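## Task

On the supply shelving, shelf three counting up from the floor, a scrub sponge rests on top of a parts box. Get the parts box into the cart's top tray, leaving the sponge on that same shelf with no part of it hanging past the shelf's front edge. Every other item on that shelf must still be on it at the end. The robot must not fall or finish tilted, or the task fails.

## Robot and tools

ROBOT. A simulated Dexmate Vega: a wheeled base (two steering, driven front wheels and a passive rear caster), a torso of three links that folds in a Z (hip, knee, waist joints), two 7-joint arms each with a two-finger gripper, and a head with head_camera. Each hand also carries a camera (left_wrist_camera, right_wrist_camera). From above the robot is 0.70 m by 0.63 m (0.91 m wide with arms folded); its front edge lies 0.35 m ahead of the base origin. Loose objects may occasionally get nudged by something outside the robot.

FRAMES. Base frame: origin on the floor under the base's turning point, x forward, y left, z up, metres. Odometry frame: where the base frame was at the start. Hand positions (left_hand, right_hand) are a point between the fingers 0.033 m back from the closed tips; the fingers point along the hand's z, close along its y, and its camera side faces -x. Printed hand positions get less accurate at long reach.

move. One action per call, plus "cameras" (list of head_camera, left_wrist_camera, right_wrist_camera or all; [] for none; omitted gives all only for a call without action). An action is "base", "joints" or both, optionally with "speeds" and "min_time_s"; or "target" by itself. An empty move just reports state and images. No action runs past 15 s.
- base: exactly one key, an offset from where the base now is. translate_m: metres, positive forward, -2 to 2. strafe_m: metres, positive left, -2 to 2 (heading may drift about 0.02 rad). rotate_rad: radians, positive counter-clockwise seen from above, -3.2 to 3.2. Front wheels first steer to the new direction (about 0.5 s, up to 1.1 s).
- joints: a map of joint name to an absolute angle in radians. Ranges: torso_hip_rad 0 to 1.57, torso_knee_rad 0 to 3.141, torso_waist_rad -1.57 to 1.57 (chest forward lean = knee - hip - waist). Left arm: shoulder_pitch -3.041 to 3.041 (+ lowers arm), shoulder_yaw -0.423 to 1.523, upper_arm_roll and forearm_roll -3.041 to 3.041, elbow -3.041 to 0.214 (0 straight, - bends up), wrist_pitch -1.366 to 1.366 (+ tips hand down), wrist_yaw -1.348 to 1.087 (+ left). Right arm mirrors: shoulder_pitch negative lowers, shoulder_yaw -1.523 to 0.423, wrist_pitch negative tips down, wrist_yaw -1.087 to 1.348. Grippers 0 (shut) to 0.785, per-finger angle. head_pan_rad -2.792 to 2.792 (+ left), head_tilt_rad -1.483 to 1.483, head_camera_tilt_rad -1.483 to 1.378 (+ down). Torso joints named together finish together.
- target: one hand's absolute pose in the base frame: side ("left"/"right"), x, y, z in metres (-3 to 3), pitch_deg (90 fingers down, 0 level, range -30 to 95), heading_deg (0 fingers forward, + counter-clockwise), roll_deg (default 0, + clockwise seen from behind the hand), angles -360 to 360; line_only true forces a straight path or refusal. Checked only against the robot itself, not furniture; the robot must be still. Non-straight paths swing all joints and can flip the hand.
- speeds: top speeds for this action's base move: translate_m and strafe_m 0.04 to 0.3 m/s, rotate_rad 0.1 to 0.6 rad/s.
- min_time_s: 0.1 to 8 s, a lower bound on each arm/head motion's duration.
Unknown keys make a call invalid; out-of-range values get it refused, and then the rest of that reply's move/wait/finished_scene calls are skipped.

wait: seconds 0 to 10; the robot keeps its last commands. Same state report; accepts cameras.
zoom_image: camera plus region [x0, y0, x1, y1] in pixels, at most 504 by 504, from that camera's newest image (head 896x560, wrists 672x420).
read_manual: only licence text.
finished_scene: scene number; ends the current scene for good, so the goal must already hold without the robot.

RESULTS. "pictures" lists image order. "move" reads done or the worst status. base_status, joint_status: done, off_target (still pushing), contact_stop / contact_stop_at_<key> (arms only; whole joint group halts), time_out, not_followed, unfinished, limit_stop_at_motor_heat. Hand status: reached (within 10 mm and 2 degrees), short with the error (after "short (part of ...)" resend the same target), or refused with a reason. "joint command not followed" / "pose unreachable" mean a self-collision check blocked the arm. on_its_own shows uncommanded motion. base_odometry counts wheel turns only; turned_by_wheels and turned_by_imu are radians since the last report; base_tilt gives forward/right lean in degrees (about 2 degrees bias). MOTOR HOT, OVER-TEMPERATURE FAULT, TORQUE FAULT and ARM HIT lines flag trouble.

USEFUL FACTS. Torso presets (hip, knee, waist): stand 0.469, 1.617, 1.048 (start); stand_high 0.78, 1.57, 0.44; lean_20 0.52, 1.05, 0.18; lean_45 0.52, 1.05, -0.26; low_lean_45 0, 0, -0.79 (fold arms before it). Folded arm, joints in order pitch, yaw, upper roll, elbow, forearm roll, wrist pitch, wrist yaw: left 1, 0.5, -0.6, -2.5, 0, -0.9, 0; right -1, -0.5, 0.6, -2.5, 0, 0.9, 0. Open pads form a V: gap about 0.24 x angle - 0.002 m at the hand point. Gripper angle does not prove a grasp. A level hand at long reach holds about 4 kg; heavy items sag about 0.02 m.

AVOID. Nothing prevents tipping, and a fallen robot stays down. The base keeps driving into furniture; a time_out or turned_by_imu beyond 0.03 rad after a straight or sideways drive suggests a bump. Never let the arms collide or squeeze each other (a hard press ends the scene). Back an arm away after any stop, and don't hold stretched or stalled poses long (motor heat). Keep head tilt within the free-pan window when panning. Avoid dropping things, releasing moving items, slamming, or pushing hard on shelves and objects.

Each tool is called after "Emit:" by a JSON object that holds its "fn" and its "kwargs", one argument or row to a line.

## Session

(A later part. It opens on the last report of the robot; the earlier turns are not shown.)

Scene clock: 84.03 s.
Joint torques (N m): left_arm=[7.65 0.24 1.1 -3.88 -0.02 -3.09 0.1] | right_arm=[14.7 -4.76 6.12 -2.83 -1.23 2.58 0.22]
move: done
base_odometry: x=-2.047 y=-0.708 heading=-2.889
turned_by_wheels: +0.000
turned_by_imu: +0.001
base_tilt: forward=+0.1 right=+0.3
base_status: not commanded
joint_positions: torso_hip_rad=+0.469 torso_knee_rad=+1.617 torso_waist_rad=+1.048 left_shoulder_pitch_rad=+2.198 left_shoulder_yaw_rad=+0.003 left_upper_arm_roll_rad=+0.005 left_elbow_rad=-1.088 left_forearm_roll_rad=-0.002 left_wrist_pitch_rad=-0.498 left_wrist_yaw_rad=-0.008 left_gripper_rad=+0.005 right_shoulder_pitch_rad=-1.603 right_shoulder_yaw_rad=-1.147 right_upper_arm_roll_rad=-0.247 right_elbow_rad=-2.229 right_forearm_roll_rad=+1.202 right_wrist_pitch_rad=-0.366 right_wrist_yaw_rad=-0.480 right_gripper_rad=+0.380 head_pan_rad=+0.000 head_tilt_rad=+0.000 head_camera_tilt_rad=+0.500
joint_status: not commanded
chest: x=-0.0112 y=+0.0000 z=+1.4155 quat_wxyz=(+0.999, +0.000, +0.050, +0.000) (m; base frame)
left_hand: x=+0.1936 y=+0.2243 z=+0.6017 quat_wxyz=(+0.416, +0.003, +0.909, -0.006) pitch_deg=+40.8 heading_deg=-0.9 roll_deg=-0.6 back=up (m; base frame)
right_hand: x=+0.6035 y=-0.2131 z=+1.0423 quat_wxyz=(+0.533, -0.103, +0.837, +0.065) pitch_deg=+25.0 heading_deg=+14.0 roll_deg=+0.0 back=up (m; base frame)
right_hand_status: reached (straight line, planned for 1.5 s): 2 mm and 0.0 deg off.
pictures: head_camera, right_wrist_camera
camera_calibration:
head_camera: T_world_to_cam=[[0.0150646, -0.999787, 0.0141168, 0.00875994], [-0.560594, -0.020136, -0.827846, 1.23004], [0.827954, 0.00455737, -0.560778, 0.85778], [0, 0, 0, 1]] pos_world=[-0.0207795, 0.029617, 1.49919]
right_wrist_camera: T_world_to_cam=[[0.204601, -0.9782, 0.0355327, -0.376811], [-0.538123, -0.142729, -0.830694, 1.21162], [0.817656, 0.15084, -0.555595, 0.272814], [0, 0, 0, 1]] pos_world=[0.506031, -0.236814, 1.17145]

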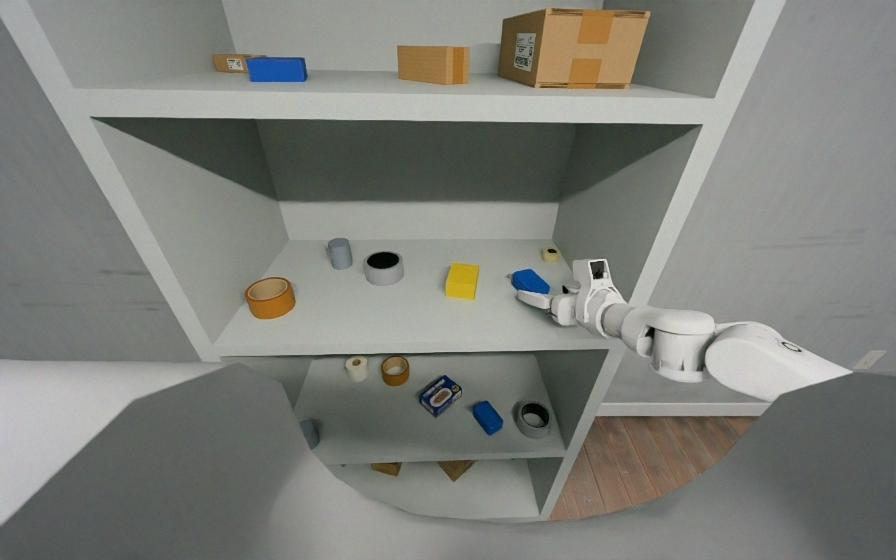

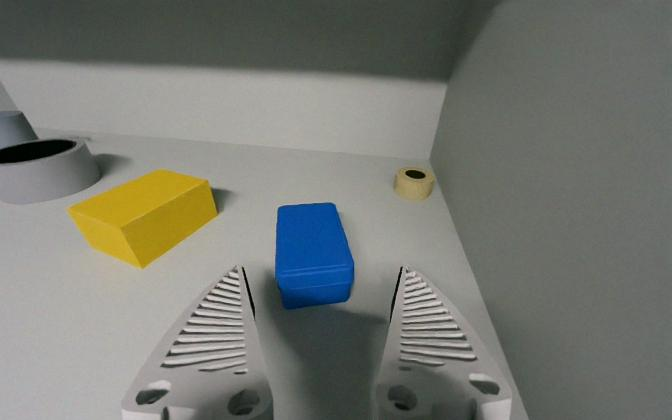

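Emit:
{"fn": "move", "kwargs": {
  "target": {"side":"right","x":0.69,"y":-0.19,"z":1.0,"pitch_deg":25,"heading_deg":18,"line_only":true},
  "cameras": ["right_wrist_camera","head_camera"]
}}

Emit:
{"fn": "zoom_image", "kwargs": {
  "camera": "head_camera",
  "region": [460, 230, 640, 350]
}}

Scene clock: 87.43 s.
Joint torques (N m): left_arm=[7.09 1.54 1.13 -4.46 -0.03 -2.71 -0.2] | right_arm=[11.18 -3.21 -1.04 -1.24 0.28 -1.39 0.68]
move: done
base_odometry: x=-2.047 y=-0.708 heading=-2.889
turned_by_wheels: +0.000
turned_by_imu: +0.001
base_tilt: forward=+0.2 right=+0.3
base_status: not commanded
joint_positions: torso_hip_rad=+0.469 torso_knee_rad=+1.617 torso_waist_rad=+1.048 left_shoulder_pitch_rad=+2.198 left_shoulder_yaw_rad=+0.003 left_upper_arm_roll_rad=+0.005 left_elbow_rad=-1.088 left_forearm_roll_rad=-0.002 left_wrist_pitch_rad=-0.498 left_wrist_yaw_rad=-0.008 left_gripper_rad=+0.005 right_shoulder_pitch_rad=-1.244 right_shoulder_yaw_rad=-0.920 right_upper_arm_roll_rad=-0.519 right_elbow_rad=-1.860 right_forearm_roll_rad=+1.007 right_wrist_pitch_rad=-0.409 right_wrist_yaw_rad=-0.250 right_gripper_rad=+0.380 head_pan_rad=+0.000 head_tilt_rad=+0.000 head_camera_tilt_rad=+0.500
joint_status: not commanded
chest: x=-0.0114 y=+0.0000 z=+1.4155 quat_wxyz=(+0.999, +0.000, +0.050, +0.000) (m; base frame)
left_hand: x=+0.1935 y=+0.2243 z=+0.6017 quat_wxyz=(+0.417, +0.003, +0.909, -0.006) pitch_deg=+40.8 heading_deg=-0.9 roll_deg=-0.6 back=up (m; base frame)
right_hand: x=+0.6892 y=-0.1909 z=+1.0016 quat_wxyz=(+0.532, -0.131, +0.833, +0.084) pitch_deg=+24.9 heading_deg=+17.9 roll_deg=+0.0 back=up (m; base frame)
right_hand_status: reached (straight line, planned for 1.6 s): 2 mm and 0.2 deg off.
pictures: head_camera, right_wrist_camera
camera_calibration:
head_camera: T_world_to_cam=[[0.0150627, -0.999787, 0.0141185, 0.00875894], [-0.560479, -0.0201356, -0.827924, 1.23011], [0.828032, 0.00455764, -0.560663, 0.857691], [0, 0, 0, 1]] pos_world=[-0.0208789, 0.029617, 1.49919]
right_wrist_camera: T_world_to_cam=[[0.270177, -0.962157, 0.0354805, -0.413316], [-0.525127, -0.178145, -0.832169, 1.21294], [0.806998, 0.206202, -0.553386, 0.192478], [0, 0, 0, 1]] pos_world=[0.593286, -0.221285, 1.13055]

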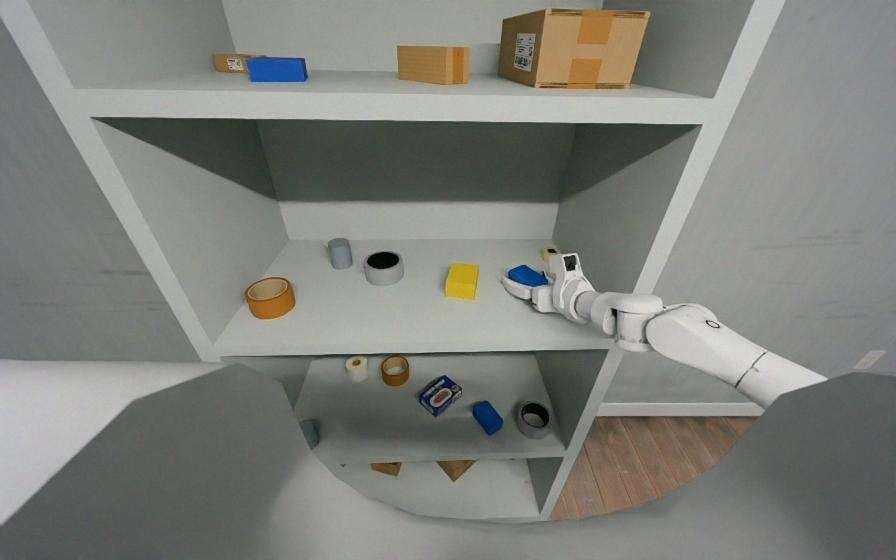

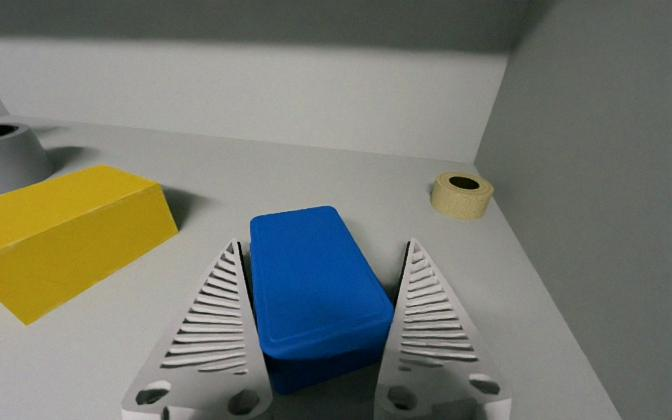

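Scaled by 2.800 from the camera's 896x560 image, which has a finer 960x600 frame.

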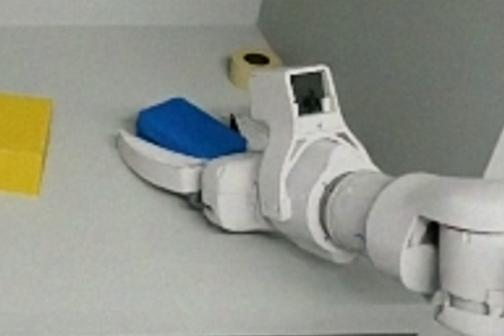

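Emit:
{"fn": "move", "kwargs": {
  "joints": {"right_gripper_rad": 0.3}
}}

Emit:
{"fn": "move", "kwargs": {
  "joints": {"right_gripper_rad": 0.24},
  "cameras": ["right_wrist_camera"]
}}

Emit:
{"fn": "move", "kwargs": {
  "joints": {"right_gripper_rad": 0.18},
  "cameras": ["right_wrist_camera","head_camera"]
}}

Emit:
{"fn": "zoom_image", "kwargs": {
  "camera": "head_camera",
  "region": [460, 230, 640, 350]
}}

Scene clock: 88.53 s.
Joint torques (N m): left_arm=[7.01 0.11 1.26 -3.81 -0.1 -2.61 0] | right_arm=[11.04 -4.86 0.06 0.61 0.16 -2.26 0.18]
move: done
base_odometry: x=-2.047 y=-0.708 heading=-2.889
turned_by_wheels: +0.000
turned_by_imu: +0.000
base_tilt: forward=+0.1 right=+0.3
base_status: not commanded
joint_positions: torso_hip_rad=+0.469 torso_knee_rad=+1.617 torso_waist_rad=+1.048 left_shoulder_pitch_rad=+2.198 left_shoulder_yaw_rad=+0.003 left_upper_arm_roll_rad=+0.005 left_elbow_rad=-1.088 left_forearm_roll_rad=-0.002 left_wrist_pitch_rad=-0.498 left_wrist_yaw_rad=-0.008 left_gripper_rad=+0.005 right_shoulder_pitch_rad=-1.240 right_shoulder_yaw_rad=-0.917 right_upper_arm_roll_rad=-0.522 right_elbow_rad=-1.856 right_forearm_roll_rad=+1.004 right_wrist_pitch_rad=-0.409 right_wrist_yaw_rad=-0.247 right_gripper_rad=+0.300 head_pan_rad=+0.000 head_tilt_rad=+0.000 head_camera_tilt_rad=+0.500
joint_status: all done
chest: x=-0.0114 y=+0.0000 z=+1.4155 quat_wxyz=(+0.999, +0.000, +0.050, +0.000) (m; base frame)
left_hand: x=+0.1936 y=+0.2243 z=+0.6017 quat_wxyz=(+0.417, +0.003, +0.909, -0.006) pitch_deg=+40.8 heading_deg=-0.9 roll_deg=-0.6 back=up (m; base frame)
right_hand: x=+0.6902 y=-0.1901 z=+1.0012 quat_wxyz=(+0.532, -0.132, +0.832, +0.084) pitch_deg=+24.9 heading_deg=+18.0 roll_deg=+0.0 back=up (m; base frame)
camera_calibration:
head_camera: T_world_to_cam=[[0.0150627, -0.999787, 0.0141185, 0.00875894], [-0.560479, -0.0201356, -0.827924, 1.23011], [0.828032, 0.00455764, -0.560663, 0.857691], [0, 0, 0, 1]] pos_world=[-0.0208789, 0.029617, 1.49919]
left_wrist_camera: T_world_to_cam=[[-0.00770921, -0.999253, 0.0378681, 0.199047], [-0.719089, -0.0207754, -0.694607, 0.62452], [0.694875, -0.0325854, -0.718392, 0.458615], [0, 0, 0, 1]] pos_world=[0.13194, 0.226817, 0.755723]
right_wrist_camera: T_world_to_cam=[[0.271837, -0.96169, 0.0354635, -0.413761], [-0.524909, -0.179059, -0.832111, 1.21277], [0.806583, 0.207584, -0.553474, 0.191901], [0, 0, 0, 1]] pos_world=[0.594288, -0.220587, 1.13005]

Scene clock: 89.10 s.
Joint torques (N m): left_arm=[7.09 0.45 0.92 -4.5 -0.1 -2.6 0.08] | right_arm=[10.29 -3.66 0.17 1.12 0.37 -2.04 0.22]
move: done
base_odometry: x=-2.047 y=-0.708 heading=-2.889
turned_by_wheels: +0.000
turned_by_imu: +0.000
base_tilt: forward=+0.2 right=+0.3
base_status: not commanded
joint_positions: torso_hip_rad=+0.469 torso_knee_rad=+1.617 torso_waist_rad=+1.048 left_shoulder_pitch_rad=+2.198 left_shoulder_yaw_rad=+0.003 left_upper_arm_roll_rad=+0.005 left_elbow_rad=-1.088 left_forearm_roll_rad=-0.002 left_wrist_pitch_rad=-0.498 left_wrist_yaw_rad=-0.008 left_gripper_rad=+0.005 right_shoulder_pitch_rad=-1.240 right_shoulder_yaw_rad=-0.917 right_upper_arm_roll_rad=-0.523 right_elbow_rad=-1.855 right_forearm_roll_rad=+1.004 right_wrist_pitch_rad=-0.409 right_wrist_yaw_rad=-0.247 right_gripper_rad=+0.240 head_pan_rad=+0.000 head_tilt_rad=+0.000 head_camera_tilt_rad=+0.500
joint_status: all done
chest: x=-0.0114 y=+0.0000 z=+1.4155 quat_wxyz=(+0.999, +0.000, +0.050, +0.000) (m; base frame)
left_hand: x=+0.1936 y=+0.2243 z=+0.6017 quat_wxyz=(+0.417, +0.003, +0.909, -0.006) pitch_deg=+40.8 heading_deg=-0.9 roll_deg=-0.6 back=up (m; base frame)
right_hand: x=+0.6902 y=-0.1900 z=+1.0011 quat_wxyz=(+0.532, -0.132, +0.832, +0.084) pitch_deg=+24.9 heading_deg=+18.0 roll_deg=+0.0 back=up (m; base frame)
pictures: right_wrist_camera
camera_calibration:
right_wrist_camera: T_world_to_cam=[[0.272001, -0.961642, 0.0355003, -0.413917], [-0.524902, -0.179186, -0.832088, 1.21277], [0.806532, 0.207694, -0.553507, 0.191911], [0, 0, 0, 1]] pos_world=[0.594388, -0.220587, 1.13005]

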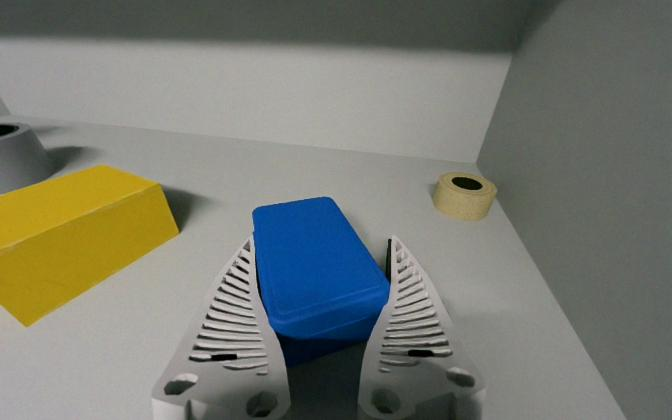

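Scene clock: 89.60 s.
Joint torques (N m): left_arm=[7.93 -0.29 1.16 -5.28 -0.08 -2.55 0.04] | right_arm=[10.23 -3.84 -0.27 1.59 0.49 -1.86 0.13]
move: done
base_odometry: x=-2.047 y=-0.708 heading=-2.889
turned_by_wheels: +0.000
turned_by_imu: +0.000
base_tilt: forward=+0.2 right=+0.3
base_status: not commanded
joint_positions: torso_hip_rad=+0.469 torso_knee_rad=+1.617 torso_waist_rad=+1.048 left_shoulder_pitch_rad=+2.198 left_shoulder_yaw_rad=+0.003 left_upper_arm_roll_rad=+0.005 left_elbow_rad=-1.088 left_forearm_roll_rad=-0.002 left_wrist_pitch_rad=-0.498 left_wrist_yaw_rad=-0.008 left_gripper_rad=+0.005 right_shoulder_pitch_rad=-1.239 right_shoulder_yaw_rad=-0.917 right_upper_arm_roll_rad=-0.523 right_elbow_rad=-1.855 right_forearm_roll_rad=+1.004 right_wrist_pitch_rad=-0.409 right_wrist_yaw_rad=-0.247 right_gripper_rad=+0.180 head_pan_rad=+0.000 head_tilt_rad=+0.000 head_camera_tilt_rad=+0.500
joint_status: all done
chest: x=-0.0114 y=+0.0000 z=+1.4155 quat_wxyz=(+0.999, +0.000, +0.050, +0.000) (m; base frame)
left_hand: x=+0.1936 y=+0.2243 z=+0.6017 quat_wxyz=(+0.417, +0.003, +0.909, -0.006) pitch_deg=+40.8 heading_deg=-0.9 roll_deg=-0.6 back=up (m; base frame)
right_hand: x=+0.6903 y=-0.1900 z=+1.0011 quat_wxyz=(+0.532, -0.132, +0.832, +0.084) pitch_deg=+24.9 heading_deg=+18.0 roll_deg=+0.0 back=up (m; base frame)
pictures: head_camera, right_wrist_camera
camera_calibration:
head_camera: T_world_to_cam=[[0.0150627, -0.999787, 0.0141185, 0.00875894], [-0.560479, -0.0201356, -0.827924, 1.23011], [0.828032, 0.00455764, -0.560663, 0.857691], [0, 0, 0, 1]] pos_world=[-0.0208789, 0.029617, 1.49919]
right_wrist_camera: T_world_to_cam=[[0.271976, -0.961648, 0.0355171, -0.413922], [-0.524793, -0.179158, -0.832163, 1.21279], [0.806611, 0.207689, -0.553393, 0.191735], [0, 0, 0, 1]] pos_world=[0.594388, -0.220587, 1.13005]

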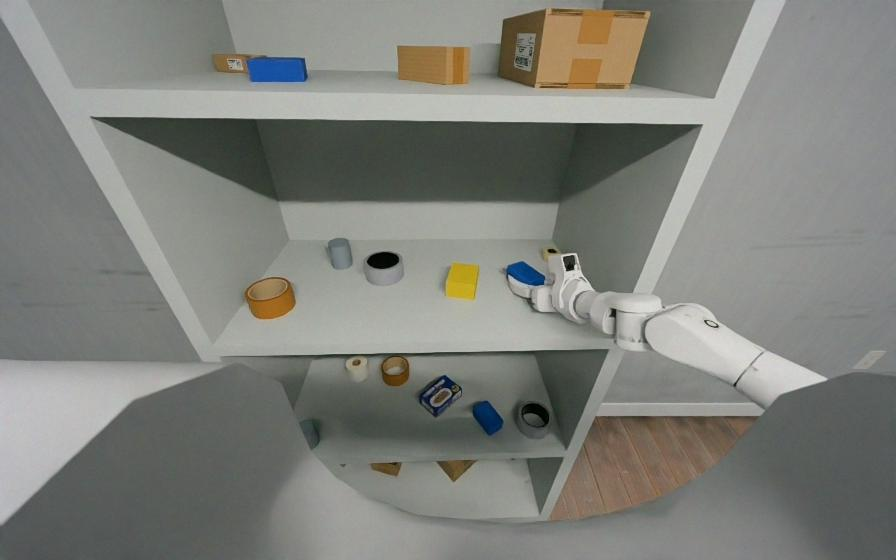

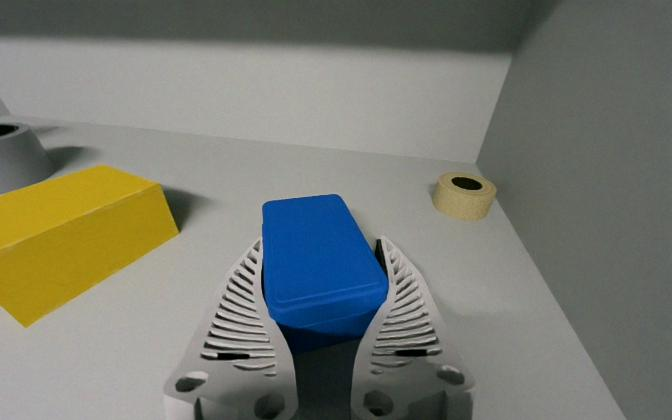

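Scaled by 2.800 from the camera's 896x560 image, which has a finer 960x600 frame.

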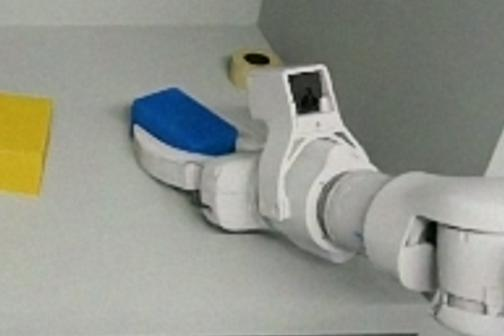

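Emit:
{"fn": "move", "kwargs": {
  "joints": {"right_gripper_rad": 0.15}
}}

Emit:
{"fn": "move", "kwargs": {
  "target": {"side":"right","x":0.685,"y":-0.188,"z":1.03,"pitch_deg":25,"heading_deg":18,"line_only":true},
  "cameras": ["right_wrist_camera","head_camera"]
}}

Emit:
{"fn": "zoom_image", "kwargs": {
  "camera": "head_camera",
  "region": [460, 230, 640, 350]
}}

Scene clock: 90.40 s.
Joint torques (N m): left_arm=[7.56 0.25 1.11 -4.3 -0.02 -2.84 0.03] | right_arm=[11.87 -3.15 0.17 0.1 0.43 -1.44 0.17]
move: done
base_odometry: x=-2.047 y=-0.708 heading=-2.889
turned_by_wheels: +0.000
turned_by_imu: +0.000
base_tilt: forward=+0.2 right=+0.3
base_status: not commanded
joint_positions: torso_hip_rad=+0.469 torso_knee_rad=+1.617 torso_waist_rad=+1.048 left_shoulder_pitch_rad=+2.198 left_shoulder_yaw_rad=+0.003 left_upper_arm_roll_rad=+0.005 left_elbow_rad=-1.088 left_forearm_roll_rad=-0.002 left_wrist_pitch_rad=-0.498 left_wrist_yaw_rad=-0.008 left_gripper_rad=+0.005 right_shoulder_pitch_rad=-1.239 right_shoulder_yaw_rad=-0.917 right_upper_arm_roll_rad=-0.523 right_elbow_rad=-1.855 right_forearm_roll_rad=+1.004 right_wrist_pitch_rad=-0.409 right_wrist_yaw_rad=-0.247 right_gripper_rad=+0.150 head_pan_rad=+0.000 head_tilt_rad=+0.000 head_camera_tilt_rad=+0.500
joint_status: all done
chest: x=-0.0114 y=+0.0000 z=+1.4155 quat_wxyz=(+0.999, +0.000, +0.050, +0.000) (m; base frame)
left_hand: x=+0.1936 y=+0.2243 z=+0.6017 quat_wxyz=(+0.417, +0.003, +0.909, -0.006) pitch_deg=+40.8 heading_deg=-0.9 roll_deg=-0.6 back=up (m; base frame)
right_hand: x=+0.6903 y=-0.1900 z=+1.0011 quat_wxyz=(+0.532, -0.132, +0.832, +0.084) pitch_deg=+24.9 heading_deg=+18.0 roll_deg=+0.0 back=up (m; base frame)
camera_calibration:
head_camera: T_world_to_cam=[[0.0150627, -0.999787, 0.0141185, 0.00875894], [-0.560479, -0.0201356, -0.827924, 1.23011], [0.828032, 0.00455764, -0.560663, 0.857691], [0, 0, 0, 1]] pos_world=[-0.0208789, 0.029617, 1.49919]
left_wrist_camera: T_world_to_cam=[[-0.00770921, -0.999253, 0.0378681, 0.199047], [-0.719089, -0.0207754, -0.694607, 0.62452], [0.694875, -0.0325854, -0.718392, 0.458615], [0, 0, 0, 1]] pos_world=[0.13194, 0.226817, 0.755723]
right_wrist_camera: T_world_to_cam=[[0.271979, -0.961648, 0.035515, -0.413949], [-0.524861, -0.179175, -0.832116, 1.21283], [0.806566, 0.207678, -0.553463, 0.191757], [0, 0, 0, 1]] pos_world=[0.594488, -0.220587, 1.13005]

Scene clock: 92.13 s.
Joint torques (N m): left_arm=[7.08 0.15 0.93 -3.76 -0.06 -2.73 0.12] | right_arm=[9.84 -6.02 12.19 -10.19 -0.17 3.19 -0.5]
move: done
base_odometry: x=-2.047 y=-0.708 heading=-2.889
turned_by_wheels: +0.000
turned_by_imu: +0.001
base_tilt: forward=+0.2 right=+0.3
base_status: not commanded
joint_positions: torso_hip_rad=+0.469 torso_knee_rad=+1.617 torso_waist_rad=+1.048 left_shoulder_pitch_rad=+2.198 left_shoulder_yaw_rad=+0.003 left_upper_arm_roll_rad=+0.005 left_elbow_rad=-1.088 left_forearm_roll_rad=-0.002 left_wrist_pitch_rad=-0.498 left_wrist_yaw_rad=-0.008 left_gripper_rad=+0.005 right_shoulder_pitch_rad=-1.240 right_shoulder_yaw_rad=-0.952 right_upper_arm_roll_rad=-0.479 right_elbow_rad=-1.935 right_forearm_roll_rad=+1.066 right_wrist_pitch_rad=-0.471 right_wrist_yaw_rad=-0.289 right_gripper_rad=+0.150 head_pan_rad=+0.000 head_tilt_rad=+0.000 head_camera_tilt_rad=+0.500
joint_status: not commanded
chest: x=-0.0112 y=+0.0000 z=+1.4155 quat_wxyz=(+0.999, +0.000, +0.050, +0.000) (m; base frame)
left_hand: x=+0.1935 y=+0.2243 z=+0.6017 quat_wxyz=(+0.416, +0.003, +0.909, -0.006) pitch_deg=+40.8 heading_deg=-0.9 roll_deg=-0.6 back=up (m; base frame)
right_hand: x=+0.6853 y=-0.1882 z=+1.0275 quat_wxyz=(+0.530, -0.132, +0.833, +0.084) pitch_deg=+25.1 heading_deg=+18.0 roll_deg=+0.0 back=up (m; base frame)
right_hand_status: reached (straight line, planned for 0.6 s): 3 mm and 0.1 deg off.
pictures: head_camera, right_wrist_camera
camera_calibration:
head_camera: T_world_to_cam=[[0.0150658, -0.999787, 0.0141146, 0.00876339], [-0.560662, -0.0201351, -0.8278, 1.22997], [0.827908, 0.00455797, -0.560846, 0.857881], [0, 0, 0, 1]] pos_world=[-0.0207798, 0.029617, 1.49919]
right_wrist_camera: T_world_to_cam=[[0.27211, -0.961621, 0.0352312, -0.411562], [-0.52741, -0.179664, -0.830397, 1.23239], [0.804857, 0.207378, -0.556057, 0.213793], [0, 0, 0, 1]] pos_world=[0.589891, -0.218687, 1.15675]

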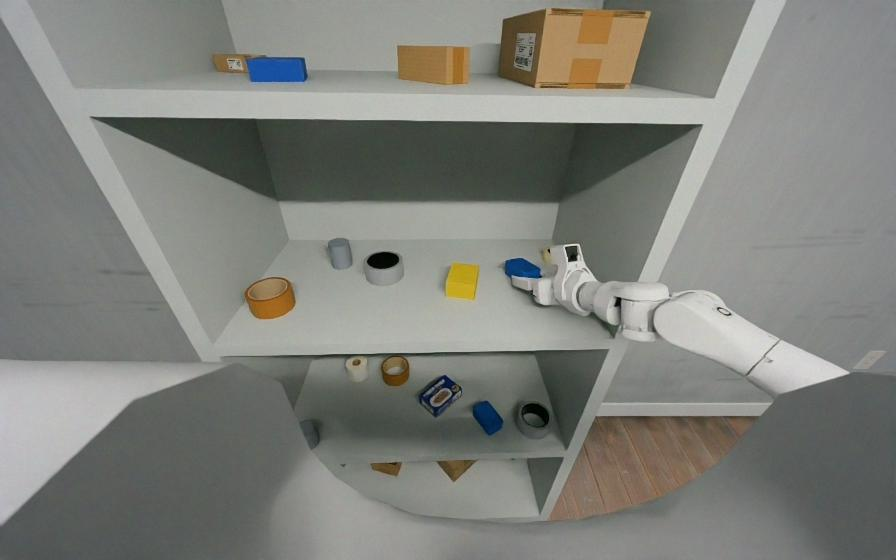

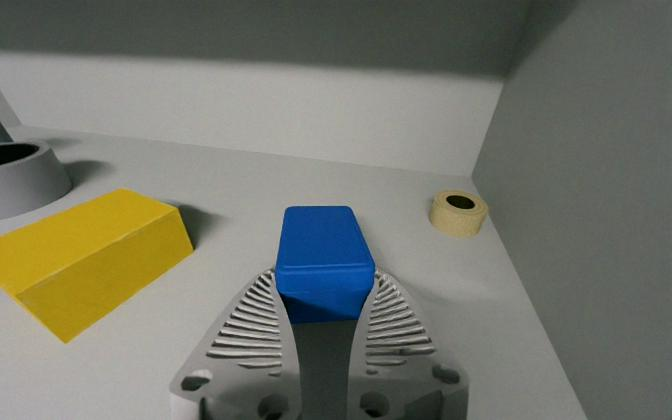

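Scaled by 2.800 from the camera's 896x560 image, which has a finer 960x600 frame.

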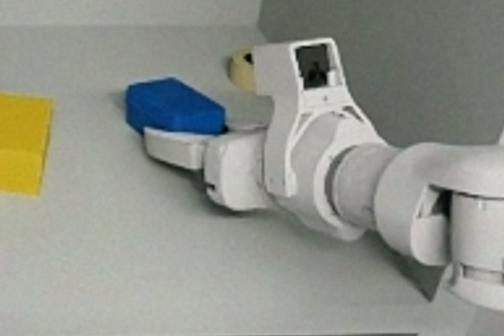

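Emit:
{"fn": "move", "kwargs": {
  "target": {"side":"right","x":0.665,"y":-0.18,"z":1.06,"pitch_deg":22,"heading_deg":16,"line_only":true},
  "cameras": ["right_wrist_camera"]
}}

Emit:
{"fn": "zoom_image", "kwargs": {
  "camera": "right_wrist_camera",
  "region": [200, 180, 440, 380]
}}

Scene clock: 94.63 s.
Joint torques (N m): left_arm=[6.61 0.04 1.12 -4.1 -0.04 -3.07 0.12] | right_arm=[7.36 -7.02 11.6 -9.94 -0.39 3.23 -0.57]
move: done
base_odometry: x=-2.047 y=-0.708 heading=-2.889
turned_by_wheels: +0.000
turned_by_imu: +0.001
base_tilt: forward=+0.2 right=+0.3
base_status: not commanded
joint_positions: torso_hip_rad=+0.469 torso_knee_rad=+1.617 torso_waist_rad=+1.048 left_shoulder_pitch_rad=+2.198 left_shoulder_yaw_rad=+0.003 left_upper_arm_roll_rad=+0.005 left_elbow_rad=-1.088 left_forearm_roll_rad=-0.002 left_wrist_pitch_rad=-0.498 left_wrist_yaw_rad=-0.008 left_gripper_rad=+0.005 right_shoulder_pitch_rad=-1.327 right_shoulder_yaw_rad=-0.982 right_upper_arm_roll_rad=-0.421 right_elbow_rad=-2.075 right_forearm_roll_rad=+1.099 right_wrist_pitch_rad=-0.445 right_wrist_yaw_rad=-0.406 right_gripper_rad=+0.150 head_pan_rad=+0.000 head_tilt_rad=+0.000 head_camera_tilt_rad=+0.500
joint_status: not commanded
chest: x=-0.0112 y=+0.0000 z=+1.4155 quat_wxyz=(+0.999, +0.000, +0.050, +0.000) (m; base frame)
left_hand: x=+0.1935 y=+0.2243 z=+0.6017 quat_wxyz=(+0.416, +0.003, +0.909, -0.006) pitch_deg=+40.8 heading_deg=-0.9 roll_deg=-0.6 back=up (m; base frame)
right_hand: x=+0.6657 y=-0.1803 z=+1.0581 quat_wxyz=(+0.552, -0.116, +0.822, +0.078) pitch_deg=+22.2 heading_deg=+16.1 roll_deg=+0.0 back=up (m; base frame)
right_hand_status: reached (straight line, planned for 0.8 s): 2 mm and 0.2 deg off.
pictures: right_wrist_camera
camera_calibration:
right_wrist_camera: T_world_to_cam=[[0.238278, -0.970613, 0.0336852, -0.377116], [-0.492151, -0.150575, -0.857388, 1.25922], [0.837264, 0.187719, -0.513567, 0.174938], [0, 0, 0, 1]] pos_world=[0.563117, -0.209265, 1.18219]

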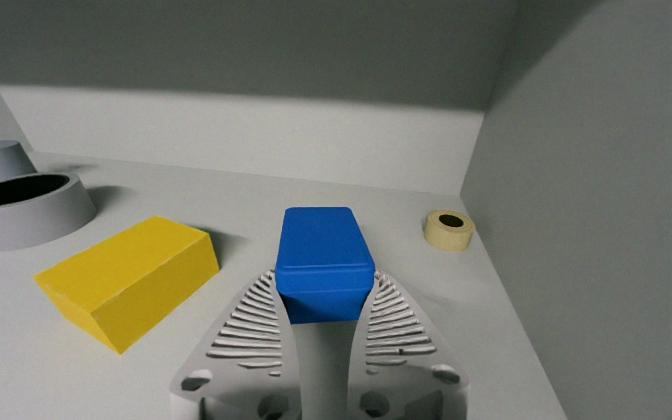

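Scaled by 2.100 from the camera's 672x420 image, which has a finer 960x600 frame.

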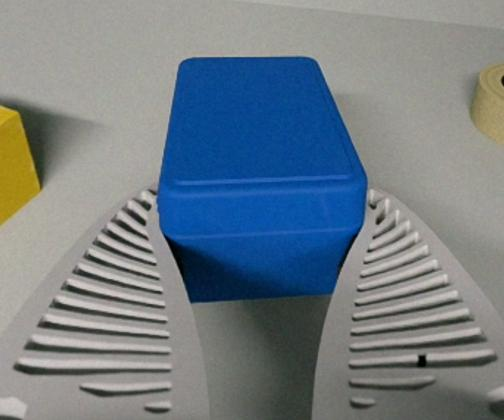

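Emit:
{"fn": "move", "kwargs": {
  "target": {"side":"right","x":0.635,"y":-0.17,"z":1.03,"pitch_deg":25,"heading_deg":5,"line_only":true}
}}

Emit:
{"fn": "move", "kwargs": {
  "target": {"side":"right","x":0.635,"y":-0.17,"z":1.003,"pitch_deg":25,"heading_deg":5,"line_only":true},
  "cameras": ["right_wrist_camera","head_camera"]
}}

Emit:
{"fn": "zoom_image", "kwargs": {
  "camera": "head_camera",
  "region": [430, 230, 640, 350]
}}

Scene clock: 98.13 s.
Joint torques (N m): left_arm=[7.69 0.85 1.16 -3.97 -0.06 -3.43 0.08] | right_arm=[7.67 -2.81 4.26 -10.68 -1.34 2.89 -0.5]
move: done
base_odometry: x=-2.047 y=-0.708 heading=-2.889
turned_by_wheels: +0.000
turned_by_imu: +0.001
base_tilt: forward=+0.2 right=+0.3
base_status: not commanded
joint_positions: torso_hip_rad=+0.469 torso_knee_rad=+1.617 torso_waist_rad=+1.048 left_shoulder_pitch_rad=+2.198 left_shoulder_yaw_rad=+0.003 left_upper_arm_roll_rad=+0.005 left_elbow_rad=-1.088 left_forearm_roll_rad=-0.002 left_wrist_pitch_rad=-0.498 left_wrist_yaw_rad=-0.008 left_gripper_rad=+0.005 right_shoulder_pitch_rad=-1.362 right_shoulder_yaw_rad=-0.828 right_upper_arm_roll_rad=-0.488 right_elbow_rad=-2.179 right_forearm_roll_rad=+1.095 right_wrist_pitch_rad=-0.511 right_wrist_yaw_rad=-0.781 right_gripper_rad=+0.150 head_pan_rad=+0.000 head_tilt_rad=+0.000 head_camera_tilt_rad=+0.500
joint_status: not commanded
chest: x=-0.0112 y=+0.0000 z=+1.4155 quat_wxyz=(+0.999, +0.000, +0.050, +0.000) (m; base frame)
left_hand: x=+0.1936 y=+0.2243 z=+0.6017 quat_wxyz=(+0.416, +0.003, +0.909, -0.006) pitch_deg=+40.8 heading_deg=-0.9 roll_deg=-0.6 back=up (m; base frame)
right_hand: x=+0.6356 y=-0.1703 z=+1.0301 quat_wxyz=(+0.537, -0.038, +0.842, +0.024) pitch_deg=+25.0 heading_deg=+5.2 roll_deg=+0.0 back=up (m; base frame)
right_hand_status: reached (straight line, planned for 1.5 s): 1 mm and 0.2 deg off.
camera_calibration:
head_camera: T_world_to_cam=[[0.0150658, -0.999787, 0.0141146, 0.00876189], [-0.560662, -0.0201351, -0.8278, 1.23003], [0.827908, 0.00455797, -0.560846, 0.857798], [0, 0, 0, 1]] pos_world=[-0.0206798, 0.029617, 1.49919]
left_wrist_camera: T_world_to_cam=[[-0.0077029, -0.999253, 0.0378702, 0.199045], [-0.719238, -0.0207744, -0.694453, 0.624422], [0.694721, -0.032587, -0.718541, 0.458748], [0, 0, 0, 1]] pos_world=[0.13194, 0.226817, 0.755723]
right_wrist_camera: T_world_to_cam=[[0.0516724, -0.99803, 0.0355805, -0.247303], [-0.553057, -0.0582637, -0.831103, 1.24913], [0.831539, 0.0232671, -0.554979, 0.202158], [0, 0, 0, 1]] pos_world=[0.535518, -0.17874, 1.15915]

Scene clock: 99.70 s.
Joint torques (N m): left_arm=[6.97 -0.3 1.39 -3.4 -0.08 -2.86 0.08] | right_arm=[1.03 -1.95 0.48 1.71 0.37 -0.31 0.24]
move: done
base_odometry: x=-2.047 y=-0.708 heading=-2.889
turned_by_wheels: +0.000
turned_by_imu: +0.000
base_tilt: forward=+0.1 right=+0.3
base_status: not commanded
joint_positions: torso_hip_rad=+0.469 torso_knee_rad=+1.617 torso_waist_rad=+1.048 left_shoulder_pitch_rad=+2.198 left_shoulder_yaw_rad=+0.003 left_upper_arm_roll_rad=+0.005 left_elbow_rad=-1.088 left_forearm_roll_rad=-0.002 left_wrist_pitch_rad=-0.498 left_wrist_yaw_rad=-0.008 left_gripper_rad=+0.005 right_shoulder_pitch_rad=-1.379 right_shoulder_yaw_rad=-0.811 right_upper_arm_roll_rad=-0.524 right_elbow_rad=-2.125 right_forearm_roll_rad=+1.034 right_wrist_pitch_rad=-0.455 right_wrist_yaw_rad=-0.745 right_gripper_rad=+0.150 head_pan_rad=+0.000 head_tilt_rad=+0.000 head_camera_tilt_rad=+0.500
joint_status: not commanded
chest: x=-0.0115 y=+0.0000 z=+1.4155 quat_wxyz=(+0.999, +0.000, +0.050, +0.000) (m; base frame)
left_hand: x=+0.1935 y=+0.2243 z=+0.6017 quat_wxyz=(+0.417, +0.003, +0.909, -0.006) pitch_deg=+40.8 heading_deg=-0.9 roll_deg=-0.6 back=up (m; base frame)
right_hand: x=+0.6354 y=-0.1701 z=+1.0064 quat_wxyz=(+0.538, -0.037, +0.842, +0.024) pitch_deg=+24.9 heading_deg=+5.0 roll_deg=+0.0 back=up (m; base frame)
right_hand_status: reached (straight line, planned for 0.5 s): 3 mm and 0.1 deg off.
pictures: head_camera, right_wrist_camera
camera_calibration:
head_camera: T_world_to_cam=[[0.0150605, -0.999787, 0.0141193, 0.00875923], [-0.560411, -0.0201346, -0.82797, 1.23012], [0.828078, 0.00455702, -0.560595, 0.857672], [0, 0, 0, 1]] pos_world=[-0.0209785, 0.029617, 1.49919]
right_wrist_camera: T_world_to_cam=[[0.0486569, -0.998204, 0.0349577, -0.243743], [-0.551767, -0.0560368, -0.832114, 1.23], [0.832578, 0.0211996, -0.553502, 0.186674], [0, 0, 0, 1]] pos_world=[0.535114, -0.178337, 1.13535]

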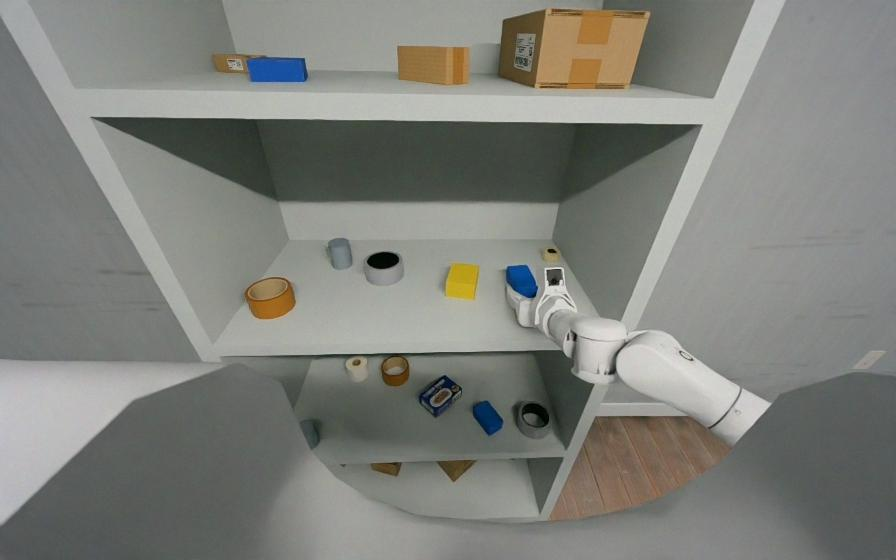

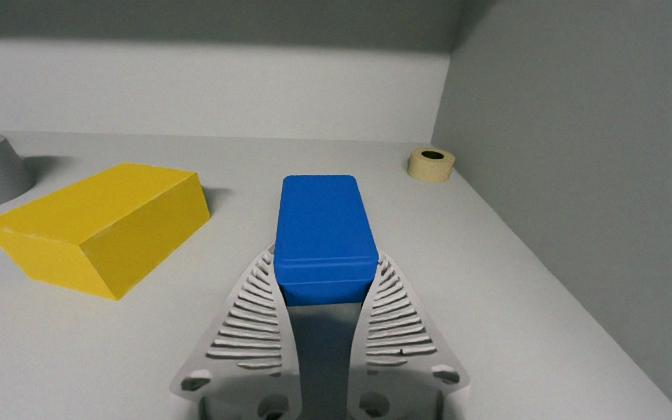

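Scaled by 2.400 from the camera's 896x560 image, which has a finer 960x600 frame.

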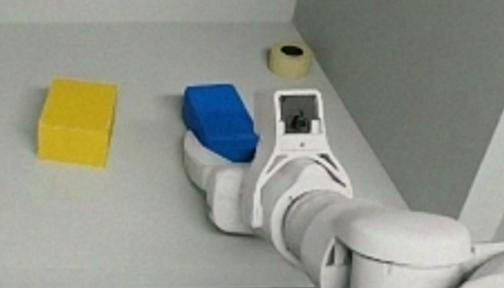

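Emit:
{"fn": "move", "kwargs": {
  "joints": {"right_gripper_rad": 0.3}
}}

Emit:
{"fn": "move", "kwargs": {
  "joints": {"right_gripper_rad": 0.42},
  "cameras": ["right_wrist_camera"]
}}

Emit:
{"fn": "move", "kwargs": {
  "target": {"side":"right","x":0.672,"y":-0.167,"z":1.003,"pitch_deg":22,"heading_deg":5,"line_only":true},
  "cameras": ["right_wrist_camera"]
}}

Scene clock: 100.77 s.
Joint torques (N m): left_arm=[6.93 1.06 0.99 -3.79 -0.14 -3.02 0.11] | right_arm=[-1.04 -3.83 -0.08 -0.59 1.15 -1.01 0.27]
move: done
base_odometry: x=-2.047 y=-0.708 heading=-2.889
turned_by_wheels: +0.000
turned_by_imu: +0.000
base_tilt: forward=+0.1 right=+0.3
base_status: not commanded
joint_positions: torso_hip_rad=+0.469 torso_knee_rad=+1.617 torso_waist_rad=+1.048 left_shoulder_pitch_rad=+2.198 left_shoulder_yaw_rad=+0.003 left_upper_arm_roll_rad=+0.005 left_elbow_rad=-1.088 left_forearm_roll_rad=-0.002 left_wrist_pitch_rad=-0.498 left_wrist_yaw_rad=-0.008 left_gripper_rad=+0.005 right_shoulder_pitch_rad=-1.380 right_shoulder_yaw_rad=-0.810 right_upper_arm_roll_rad=-0.527 right_elbow_rad=-2.120 right_forearm_roll_rad=+1.029 right_wrist_pitch_rad=-0.451 right_wrist_yaw_rad=-0.742 right_gripper_rad=+0.300 head_pan_rad=+0.000 head_tilt_rad=+0.000 head_camera_tilt_rad=+0.500
joint_status: all done
chest: x=-0.0115 y=+0.0000 z=+1.4155 quat_wxyz=(+0.999, +0.000, +0.050, +0.000) (m; base frame)
left_hand: x=+0.1935 y=+0.2243 z=+0.6018 quat_wxyz=(+0.417, +0.003, +0.909, -0.006) pitch_deg=+40.8 heading_deg=-0.9 roll_deg=-0.6 back=up (m; base frame)
right_hand: x=+0.6354 y=-0.1701 z=+1.0046 quat_wxyz=(+0.538, -0.037, +0.842, +0.023) pitch_deg=+24.9 heading_deg=+5.0 roll_deg=+0.0 back=up (m; base frame)
camera_calibration:
head_camera: T_world_to_cam=[[0.0150605, -0.999787, 0.0141193, 0.00875923], [-0.560411, -0.0201346, -0.82797, 1.23012], [0.828078, 0.00455702, -0.560595, 0.857672], [0, 0, 0, 1]] pos_world=[-0.0209785, 0.029617, 1.49919]
left_wrist_camera: T_world_to_cam=[[-0.00771369, -0.999253, 0.0378683, 0.199044], [-0.719042, -0.0207745, -0.694656, 0.62462], [0.694924, -0.0325873, -0.718345, 0.458645], [0, 0, 0, 1]] pos_world=[0.13194, 0.226817, 0.755823]
right_wrist_camera: T_world_to_cam=[[0.0484461, -0.998205, 0.035221, -0.243862], [-0.551476, -0.0561321, -0.8323, 1.22846], [0.832783, 0.0208982, -0.553205, 0.185123], [0, 0, 0, 1]] pos_world=[0.535114, -0.178337, 1.13345]

Scene clock: 101.37 s.
Joint torques (N m): left_arm=[6.72 0.17 1.16 -4.29 -0.04 -2.89 0.03] | right_arm=[-1.24 -1.96 -0.22 0.26 0.91 -1.12 0.2]
move: done
base_odometry: x=-2.047 y=-0.708 heading=-2.889
turned_by_wheels: +0.000
turned_by_imu: +0.000
base_tilt: forward=+0.2 right=+0.3
base_status: not commanded
joint_positions: torso_hip_rad=+0.469 torso_knee_rad=+1.617 torso_waist_rad=+1.048 left_shoulder_pitch_rad=+2.198 left_shoulder_yaw_rad=+0.003 left_upper_arm_roll_rad=+0.005 left_elbow_rad=-1.088 left_forearm_roll_rad=-0.002 left_wrist_pitch_rad=-0.498 left_wrist_yaw_rad=-0.008 left_gripper_rad=+0.005 right_shoulder_pitch_rad=-1.381 right_shoulder_yaw_rad=-0.810 right_upper_arm_roll_rad=-0.527 right_elbow_rad=-2.120 right_forearm_roll_rad=+1.028 right_wrist_pitch_rad=-0.450 right_wrist_yaw_rad=-0.742 right_gripper_rad=+0.420 head_pan_rad=+0.000 head_tilt_rad=+0.000 head_camera_tilt_rad=+0.500
joint_status: all done
chest: x=-0.0114 y=+0.0000 z=+1.4155 quat_wxyz=(+0.999, +0.000, +0.050, +0.000) (m; base frame)
left_hand: x=+0.1935 y=+0.2243 z=+0.6017 quat_wxyz=(+0.417, +0.003, +0.909, -0.006) pitch_deg=+40.8 heading_deg=-0.9 roll_deg=-0.6 back=up (m; base frame)
right_hand: x=+0.6354 y=-0.1702 z=+1.0044 quat_wxyz=(+0.538, -0.037, +0.842, +0.023) pitch_deg=+24.9 heading_deg=+5.0 roll_deg=+0.0 back=up (m; base frame)
pictures: right_wrist_camera
camera_calibration:
right_wrist_camera: T_world_to_cam=[[0.0484204, -0.998201, 0.0353502, -0.243987], [-0.551591, -0.0562284, -0.832217, 1.22824], [0.832708, 0.0207974, -0.553322, 0.185166], [0, 0, 0, 1]] pos_world=[0.535114, -0.178337, 1.13325]

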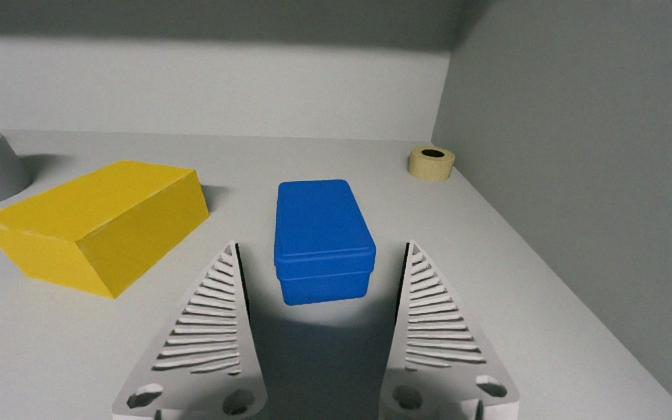

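Scene clock: 103.43 s.
Joint torques (N m): left_arm=[6.69 0.86 1.21 -4.09 -0.04 -2.74 0.02] | right_arm=[11.16 -0.82 1.45 -0.99 0.35 -0.75 0.42]
move: done
base_odometry: x=-2.047 y=-0.708 heading=-2.889
turned_by_wheels: +0.000
turned_by_imu: +0.000
base_tilt: forward=+0.2 right=+0.4
base_status: not commanded
joint_positions: torso_hip_rad=+0.469 torso_knee_rad=+1.617 torso_waist_rad=+1.048 left_shoulder_pitch_rad=+2.198 left_shoulder_yaw_rad=+0.003 left_upper_arm_roll_rad=+0.005 left_elbow_rad=-1.088 left_forearm_roll_rad=-0.002 left_wrist_pitch_rad=-0.498 left_wrist_yaw_rad=-0.008 left_gripper_rad=+0.005 right_shoulder_pitch_rad=-1.310 right_shoulder_yaw_rad=-0.748 right_upper_arm_roll_rad=-0.579 right_elbow_rad=-1.986 right_forearm_roll_rad=+0.945 right_wrist_pitch_rad=-0.388 right_wrist_yaw_rad=-0.668 right_gripper_rad=+0.420 head_pan_rad=+0.000 head_tilt_rad=+0.000 head_camera_tilt_rad=+0.500
joint_status: not commanded
chest: x=-0.0114 y=+0.0000 z=+1.4155 quat_wxyz=(+0.999, +0.000, +0.050, +0.000) (m; base frame)
left_hand: x=+0.1935 y=+0.2243 z=+0.6017 quat_wxyz=(+0.417, +0.003, +0.909, -0.006) pitch_deg=+40.8 heading_deg=-0.9 roll_deg=-0.6 back=up (m; base frame)
right_hand: x=+0.6708 y=-0.1673 z=+1.0037 quat_wxyz=(+0.558, -0.036, +0.828, +0.024) pitch_deg=+22.0 heading_deg=+5.0 roll_deg=+0.0 back=up (m; base frame)
right_hand_status: reached (straight line, planned for 0.8 s): 1 mm and 0.1 deg off.
pictures: right_wrist_camera
camera_calibration:
right_wrist_camera: T_world_to_cam=[[0.0465699, -0.99837, 0.0329965, -0.239334], [-0.509995, -0.052166, -0.858594, 1.24664], [0.858916, 0.0231566, -0.511593, 0.096233], [0, 0, 0, 1]] pos_world=[0.564269, -0.176141, 1.12749]

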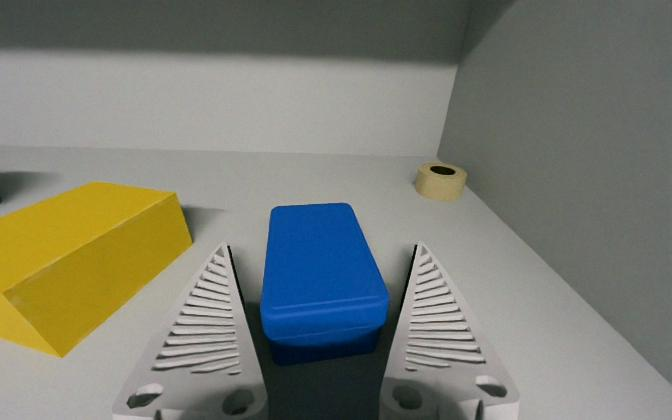

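Emit:
{"fn": "move", "kwargs": {
  "target": {"side":"right","x":0.682,"y":-0.166,"z":1.003,"pitch_deg":22,"heading_deg":9,"line_only":true}
}}

Emit:
{"fn": "move", "kwargs": {
  "joints": {"right_gripper_rad": 0.33}
}}

Emit:
{"fn": "move", "kwargs": {
  "joints": {"right_gripper_rad": 0.28},
  "cameras": ["right_wrist_camera"]
}}

Emit:
{"fn": "move", "kwargs": {
  "joints": {"right_gripper_rad": 0.23},
  "cameras": ["right_wrist_camera"]
}}

Scene clock: 106.10 s.
Joint torques (N m): left_arm=[7.94 0.49 1.4 -4.57 -0.01 -2.71 -0.04] | right_arm=[12.86 -6.17 6.08 0.07 1.06 -0.28 0.38]
move: done
base_odometry: x=-2.047 y=-0.708 heading=-2.889
turned_by_wheels: +0.000
turned_by_imu: +0.001
base_tilt: forward=+0.2 right=+0.3
base_status: not commanded
joint_positions: torso_hip_rad=+0.469 torso_knee_rad=+1.617 torso_waist_rad=+1.048 left_shoulder_pitch_rad=+2.198 left_shoulder_yaw_rad=+0.003 left_upper_arm_roll_rad=+0.005 left_elbow_rad=-1.088 left_forearm_roll_rad=-0.002 left_wrist_pitch_rad=-0.498 left_wrist_yaw_rad=-0.008 left_gripper_rad=+0.005 right_shoulder_pitch_rad=-1.284 right_shoulder_yaw_rad=-0.784 right_upper_arm_roll_rad=-0.577 right_elbow_rad=-1.942 right_forearm_roll_rad=+0.950 right_wrist_pitch_rad=-0.377 right_wrist_yaw_rad=-0.552 right_gripper_rad=+0.420 head_pan_rad=+0.000 head_tilt_rad=+0.000 head_camera_tilt_rad=+0.500
joint_status: not commanded
chest: x=-0.0114 y=+0.0000 z=+1.4155 quat_wxyz=(+0.999, +0.000, +0.050, +0.000) (m; base frame)
left_hand: x=+0.1935 y=+0.2243 z=+0.6017 quat_wxyz=(+0.417, +0.003, +0.909, -0.006) pitch_deg=+40.8 heading_deg=-0.9 roll_deg=-0.6 back=up (m; base frame)
right_hand: x=+0.6816 y=-0.1658 z=+1.0034 quat_wxyz=(+0.558, -0.064, +0.826, +0.043) pitch_deg=+21.9 heading_deg=+8.8 roll_deg=+0.0 back=up (m; base frame)
right_hand_status: reached (straight line, planned for 0.7 s): 1 mm and 0.2 deg off.
camera_calibration:
head_camera: T_world_to_cam=[[0.0150605, -0.999787, 0.0141193, 0.00875923], [-0.560411, -0.0201346, -0.82797, 1.23012], [0.828078, 0.00455702, -0.560595, 0.857672], [0, 0, 0, 1]] pos_world=[-0.0209785, 0.029617, 1.49919]
left_wrist_camera: T_world_to_cam=[[-0.00771369, -0.999253, 0.0378683, 0.199044], [-0.719042, -0.0207745, -0.694656, 0.62462], [0.694924, -0.0325873, -0.718345, 0.458645], [0, 0, 0, 1]] pos_world=[0.13194, 0.226817, 0.755823]
right_wrist_camera: T_world_to_cam=[[0.113711, -0.992956, 0.0332769, -0.283409], [-0.503888, -0.0865057, -0.859426, 1.24293], [0.856251, 0.080958, -0.510176, 0.0967163], [0, 0, 0, 1]] pos_world=[0.575713, -0.181722, 1.12698]

Scene clock: 106.67 s.
Joint torques (N m): left_arm=[6.91 1.19 1.03 -4.63 -0.03 -2.99 0.04] | right_arm=[13.37 -4.46 6.72 -1.02 0.74 -0.91 0.11]
move: done
base_odometry: x=-2.047 y=-0.708 heading=-2.889
turned_by_wheels: +0.000
turned_by_imu: +0.000
base_tilt: forward=+0.2 right=+0.2
base_status: not commanded
joint_positions: torso_hip_rad=+0.469 torso_knee_rad=+1.617 torso_waist_rad=+1.048 left_shoulder_pitch_rad=+2.198 left_shoulder_yaw_rad=+0.003 left_upper_arm_roll_rad=+0.005 left_elbow_rad=-1.088 left_forearm_roll_rad=-0.002 left_wrist_pitch_rad=-0.498 left_wrist_yaw_rad=-0.008 left_gripper_rad=+0.005 right_shoulder_pitch_rad=-1.283 right_shoulder_yaw_rad=-0.785 right_upper_arm_roll_rad=-0.576 right_elbow_rad=-1.940 right_forearm_roll_rad=+0.951 right_wrist_pitch_rad=-0.376 right_wrist_yaw_rad=-0.548 right_gripper_rad=+0.330 head_pan_rad=+0.000 head_tilt_rad=+0.000 head_camera_tilt_rad=+0.500
joint_status: all done
chest: x=-0.0114 y=+0.0000 z=+1.4155 quat_wxyz=(+0.999, +0.000, +0.050, +0.000) (m; base frame)
left_hand: x=+0.1935 y=+0.2243 z=+0.6017 quat_wxyz=(+0.417, +0.003, +0.909, -0.006) pitch_deg=+40.8 heading_deg=-0.9 roll_deg=-0.6 back=up (m; base frame)
right_hand: x=+0.6819 y=-0.1657 z=+1.0035 quat_wxyz=(+0.558, -0.065, +0.826, +0.044) pitch_deg=+21.9 heading_deg=+9.0 roll_deg=+0.0 back=up (m; base frame)
camera_calibration:
head_camera: T_world_to_cam=[[0.0150605, -0.999787, 0.0141193, 0.00875923], [-0.560411, -0.0201346, -0.82797, 1.23012], [0.828078, 0.00455702, -0.560595, 0.857672], [0, 0, 0, 1]] pos_world=[-0.0209785, 0.029617, 1.49919]
left_wrist_camera: T_world_to_cam=[[-0.00771369, -0.999253, 0.0378683, 0.199044], [-0.719042, -0.0207745, -0.694656, 0.62462], [0.694924, -0.0325873, -0.718345, 0.458645], [0, 0, 0, 1]] pos_world=[0.13194, 0.226817, 0.755823]
right_wrist_camera: T_world_to_cam=[[0.115945, -0.992702, 0.0331663, -0.284764], [-0.503632, -0.0875378, -0.859472, 1.24287], [0.856103, 0.0829478, -0.510106, 0.096894], [0, 0, 0, 1]] pos_world=[0.576015, -0.181925, 1.12708]

Scene clock: 107.13 s.
Joint torques (N m): left_arm=[8 0.55 1.3 -4.45 -0.07 -3.07 0.1] | right_arm=[11.18 -5.63 5.94 -0.83 0.56 -1.42 0.2]
move: done
base_odometry: x=-2.047 y=-0.708 heading=-2.889
turned_by_wheels: +0.000
turned_by_imu: +0.000
base_tilt: forward=+0.1 right=+0.3
base_status: not commanded
joint_positions: torso_hip_rad=+0.469 torso_knee_rad=+1.617 torso_waist_rad=+1.048 left_shoulder_pitch_rad=+2.198 left_shoulder_yaw_rad=+0.003 left_upper_arm_roll_rad=+0.005 left_elbow_rad=-1.088 left_forearm_roll_rad=-0.002 left_wrist_pitch_rad=-0.498 left_wrist_yaw_rad=-0.008 left_gripper_rad=+0.005 right_shoulder_pitch_rad=-1.282 right_shoulder_yaw_rad=-0.785 right_upper_arm_roll_rad=-0.576 right_elbow_rad=-1.940 right_forearm_roll_rad=+0.951 right_wrist_pitch_rad=-0.376 right_wrist_yaw_rad=-0.547 right_gripper_rad=+0.280 head_pan_rad=+0.000 head_tilt_rad=+0.000 head_camera_tilt_rad=+0.500
joint_status: all done
chest: x=-0.0114 y=+0.0000 z=+1.4155 quat_wxyz=(+0.999, +0.000, +0.050, +0.000) (m; base frame)
left_hand: x=+0.1935 y=+0.2243 z=+0.6017 quat_wxyz=(+0.417, +0.003, +0.909, -0.006) pitch_deg=+40.8 heading_deg=-0.9 roll_deg=-0.6 back=up (m; base frame)
right_hand: x=+0.6820 y=-0.1657 z=+1.0035 quat_wxyz=(+0.558, -0.065, +0.826, +0.044) pitch_deg=+21.9 heading_deg=+9.0 roll_deg=+0.0 back=up (m; base frame)
pictures: right_wrist_camera
camera_calibration:
right_wrist_camera: T_world_to_cam=[[0.11652, -0.992634, 0.0331774, -0.285108], [-0.50356, -0.087837, -0.859484, 1.24284], [0.856067, 0.08344, -0.510085, 0.0968951], [0, 0, 0, 1]] pos_world=[0.576115, -0.181926, 1.12708]

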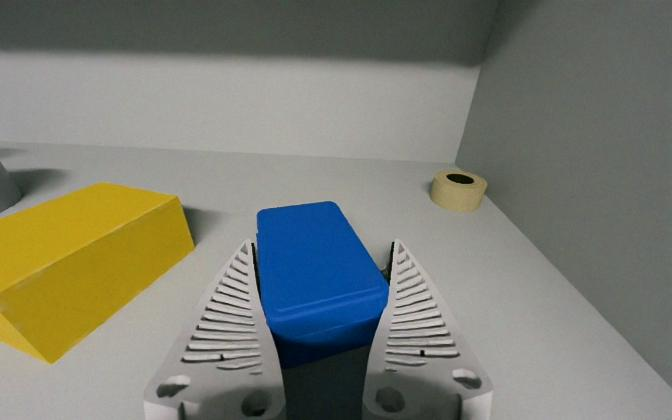

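Scene clock: 107.63 s.
Joint torques (N m): left_arm=[7.15 0.52 1.16 -3.87 0.01 -2.91 0.18] | right_arm=[11.69 -5.7 6.05 -1 0.75 -0.84 0.21]
move: done
base_odometry: x=-2.047 y=-0.708 heading=-2.889
turned_by_wheels: +0.000
turned_by_imu: +0.000
base_tilt: forward=+0.2 right=+0.2
base_status: not commanded
joint_positions: torso_hip_rad=+0.469 torso_knee_rad=+1.617 torso_waist_rad=+1.048 left_shoulder_pitch_rad=+2.198 left_shoulder_yaw_rad=+0.003 left_upper_arm_roll_rad=+0.005 left_elbow_rad=-1.088 left_forearm_roll_rad=-0.002 left_wrist_pitch_rad=-0.498 left_wrist_yaw_rad=-0.008 left_gripper_rad=+0.005 right_shoulder_pitch_rad=-1.282 right_shoulder_yaw_rad=-0.785 right_upper_arm_roll_rad=-0.576 right_elbow_rad=-1.940 right_forearm_roll_rad=+0.951 right_wrist_pitch_rad=-0.376 right_wrist_yaw_rad=-0.547 right_gripper_rad=+0.230 head_pan_rad=+0.000 head_tilt_rad=+0.000 head_camera_tilt_rad=+0.500
joint_status: all done
chest: x=-0.0114 y=+0.0000 z=+1.4155 quat_wxyz=(+0.999, +0.000, +0.050, +0.000) (m; base frame)
left_hand: x=+0.1935 y=+0.2243 z=+0.6017 quat_wxyz=(+0.417, +0.003, +0.909, -0.006) pitch_deg=+40.8 heading_deg=-0.9 roll_deg=-0.6 back=up (m; base frame)
right_hand: x=+0.6821 y=-0.1658 z=+1.0035 quat_wxyz=(+0.558, -0.065, +0.826, +0.044) pitch_deg=+21.9 heading_deg=+9.0 roll_deg=+0.0 back=up (m; base frame)
pictures: right_wrist_camera
camera_calibration:
right_wrist_camera: T_world_to_cam=[[0.11666, -0.992616, 0.0332241, -0.285349], [-0.503539, -0.0879478, -0.859484, 1.24285], [0.85606, 0.0835377, -0.510081, 0.0968351], [0, 0, 0, 1]] pos_world=[0.576215, -0.182026, 1.12708]

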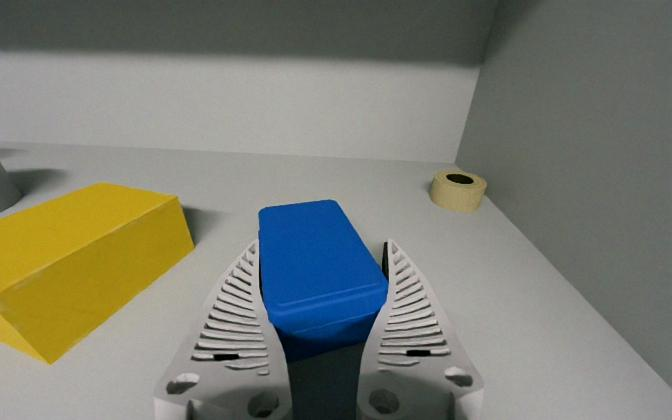

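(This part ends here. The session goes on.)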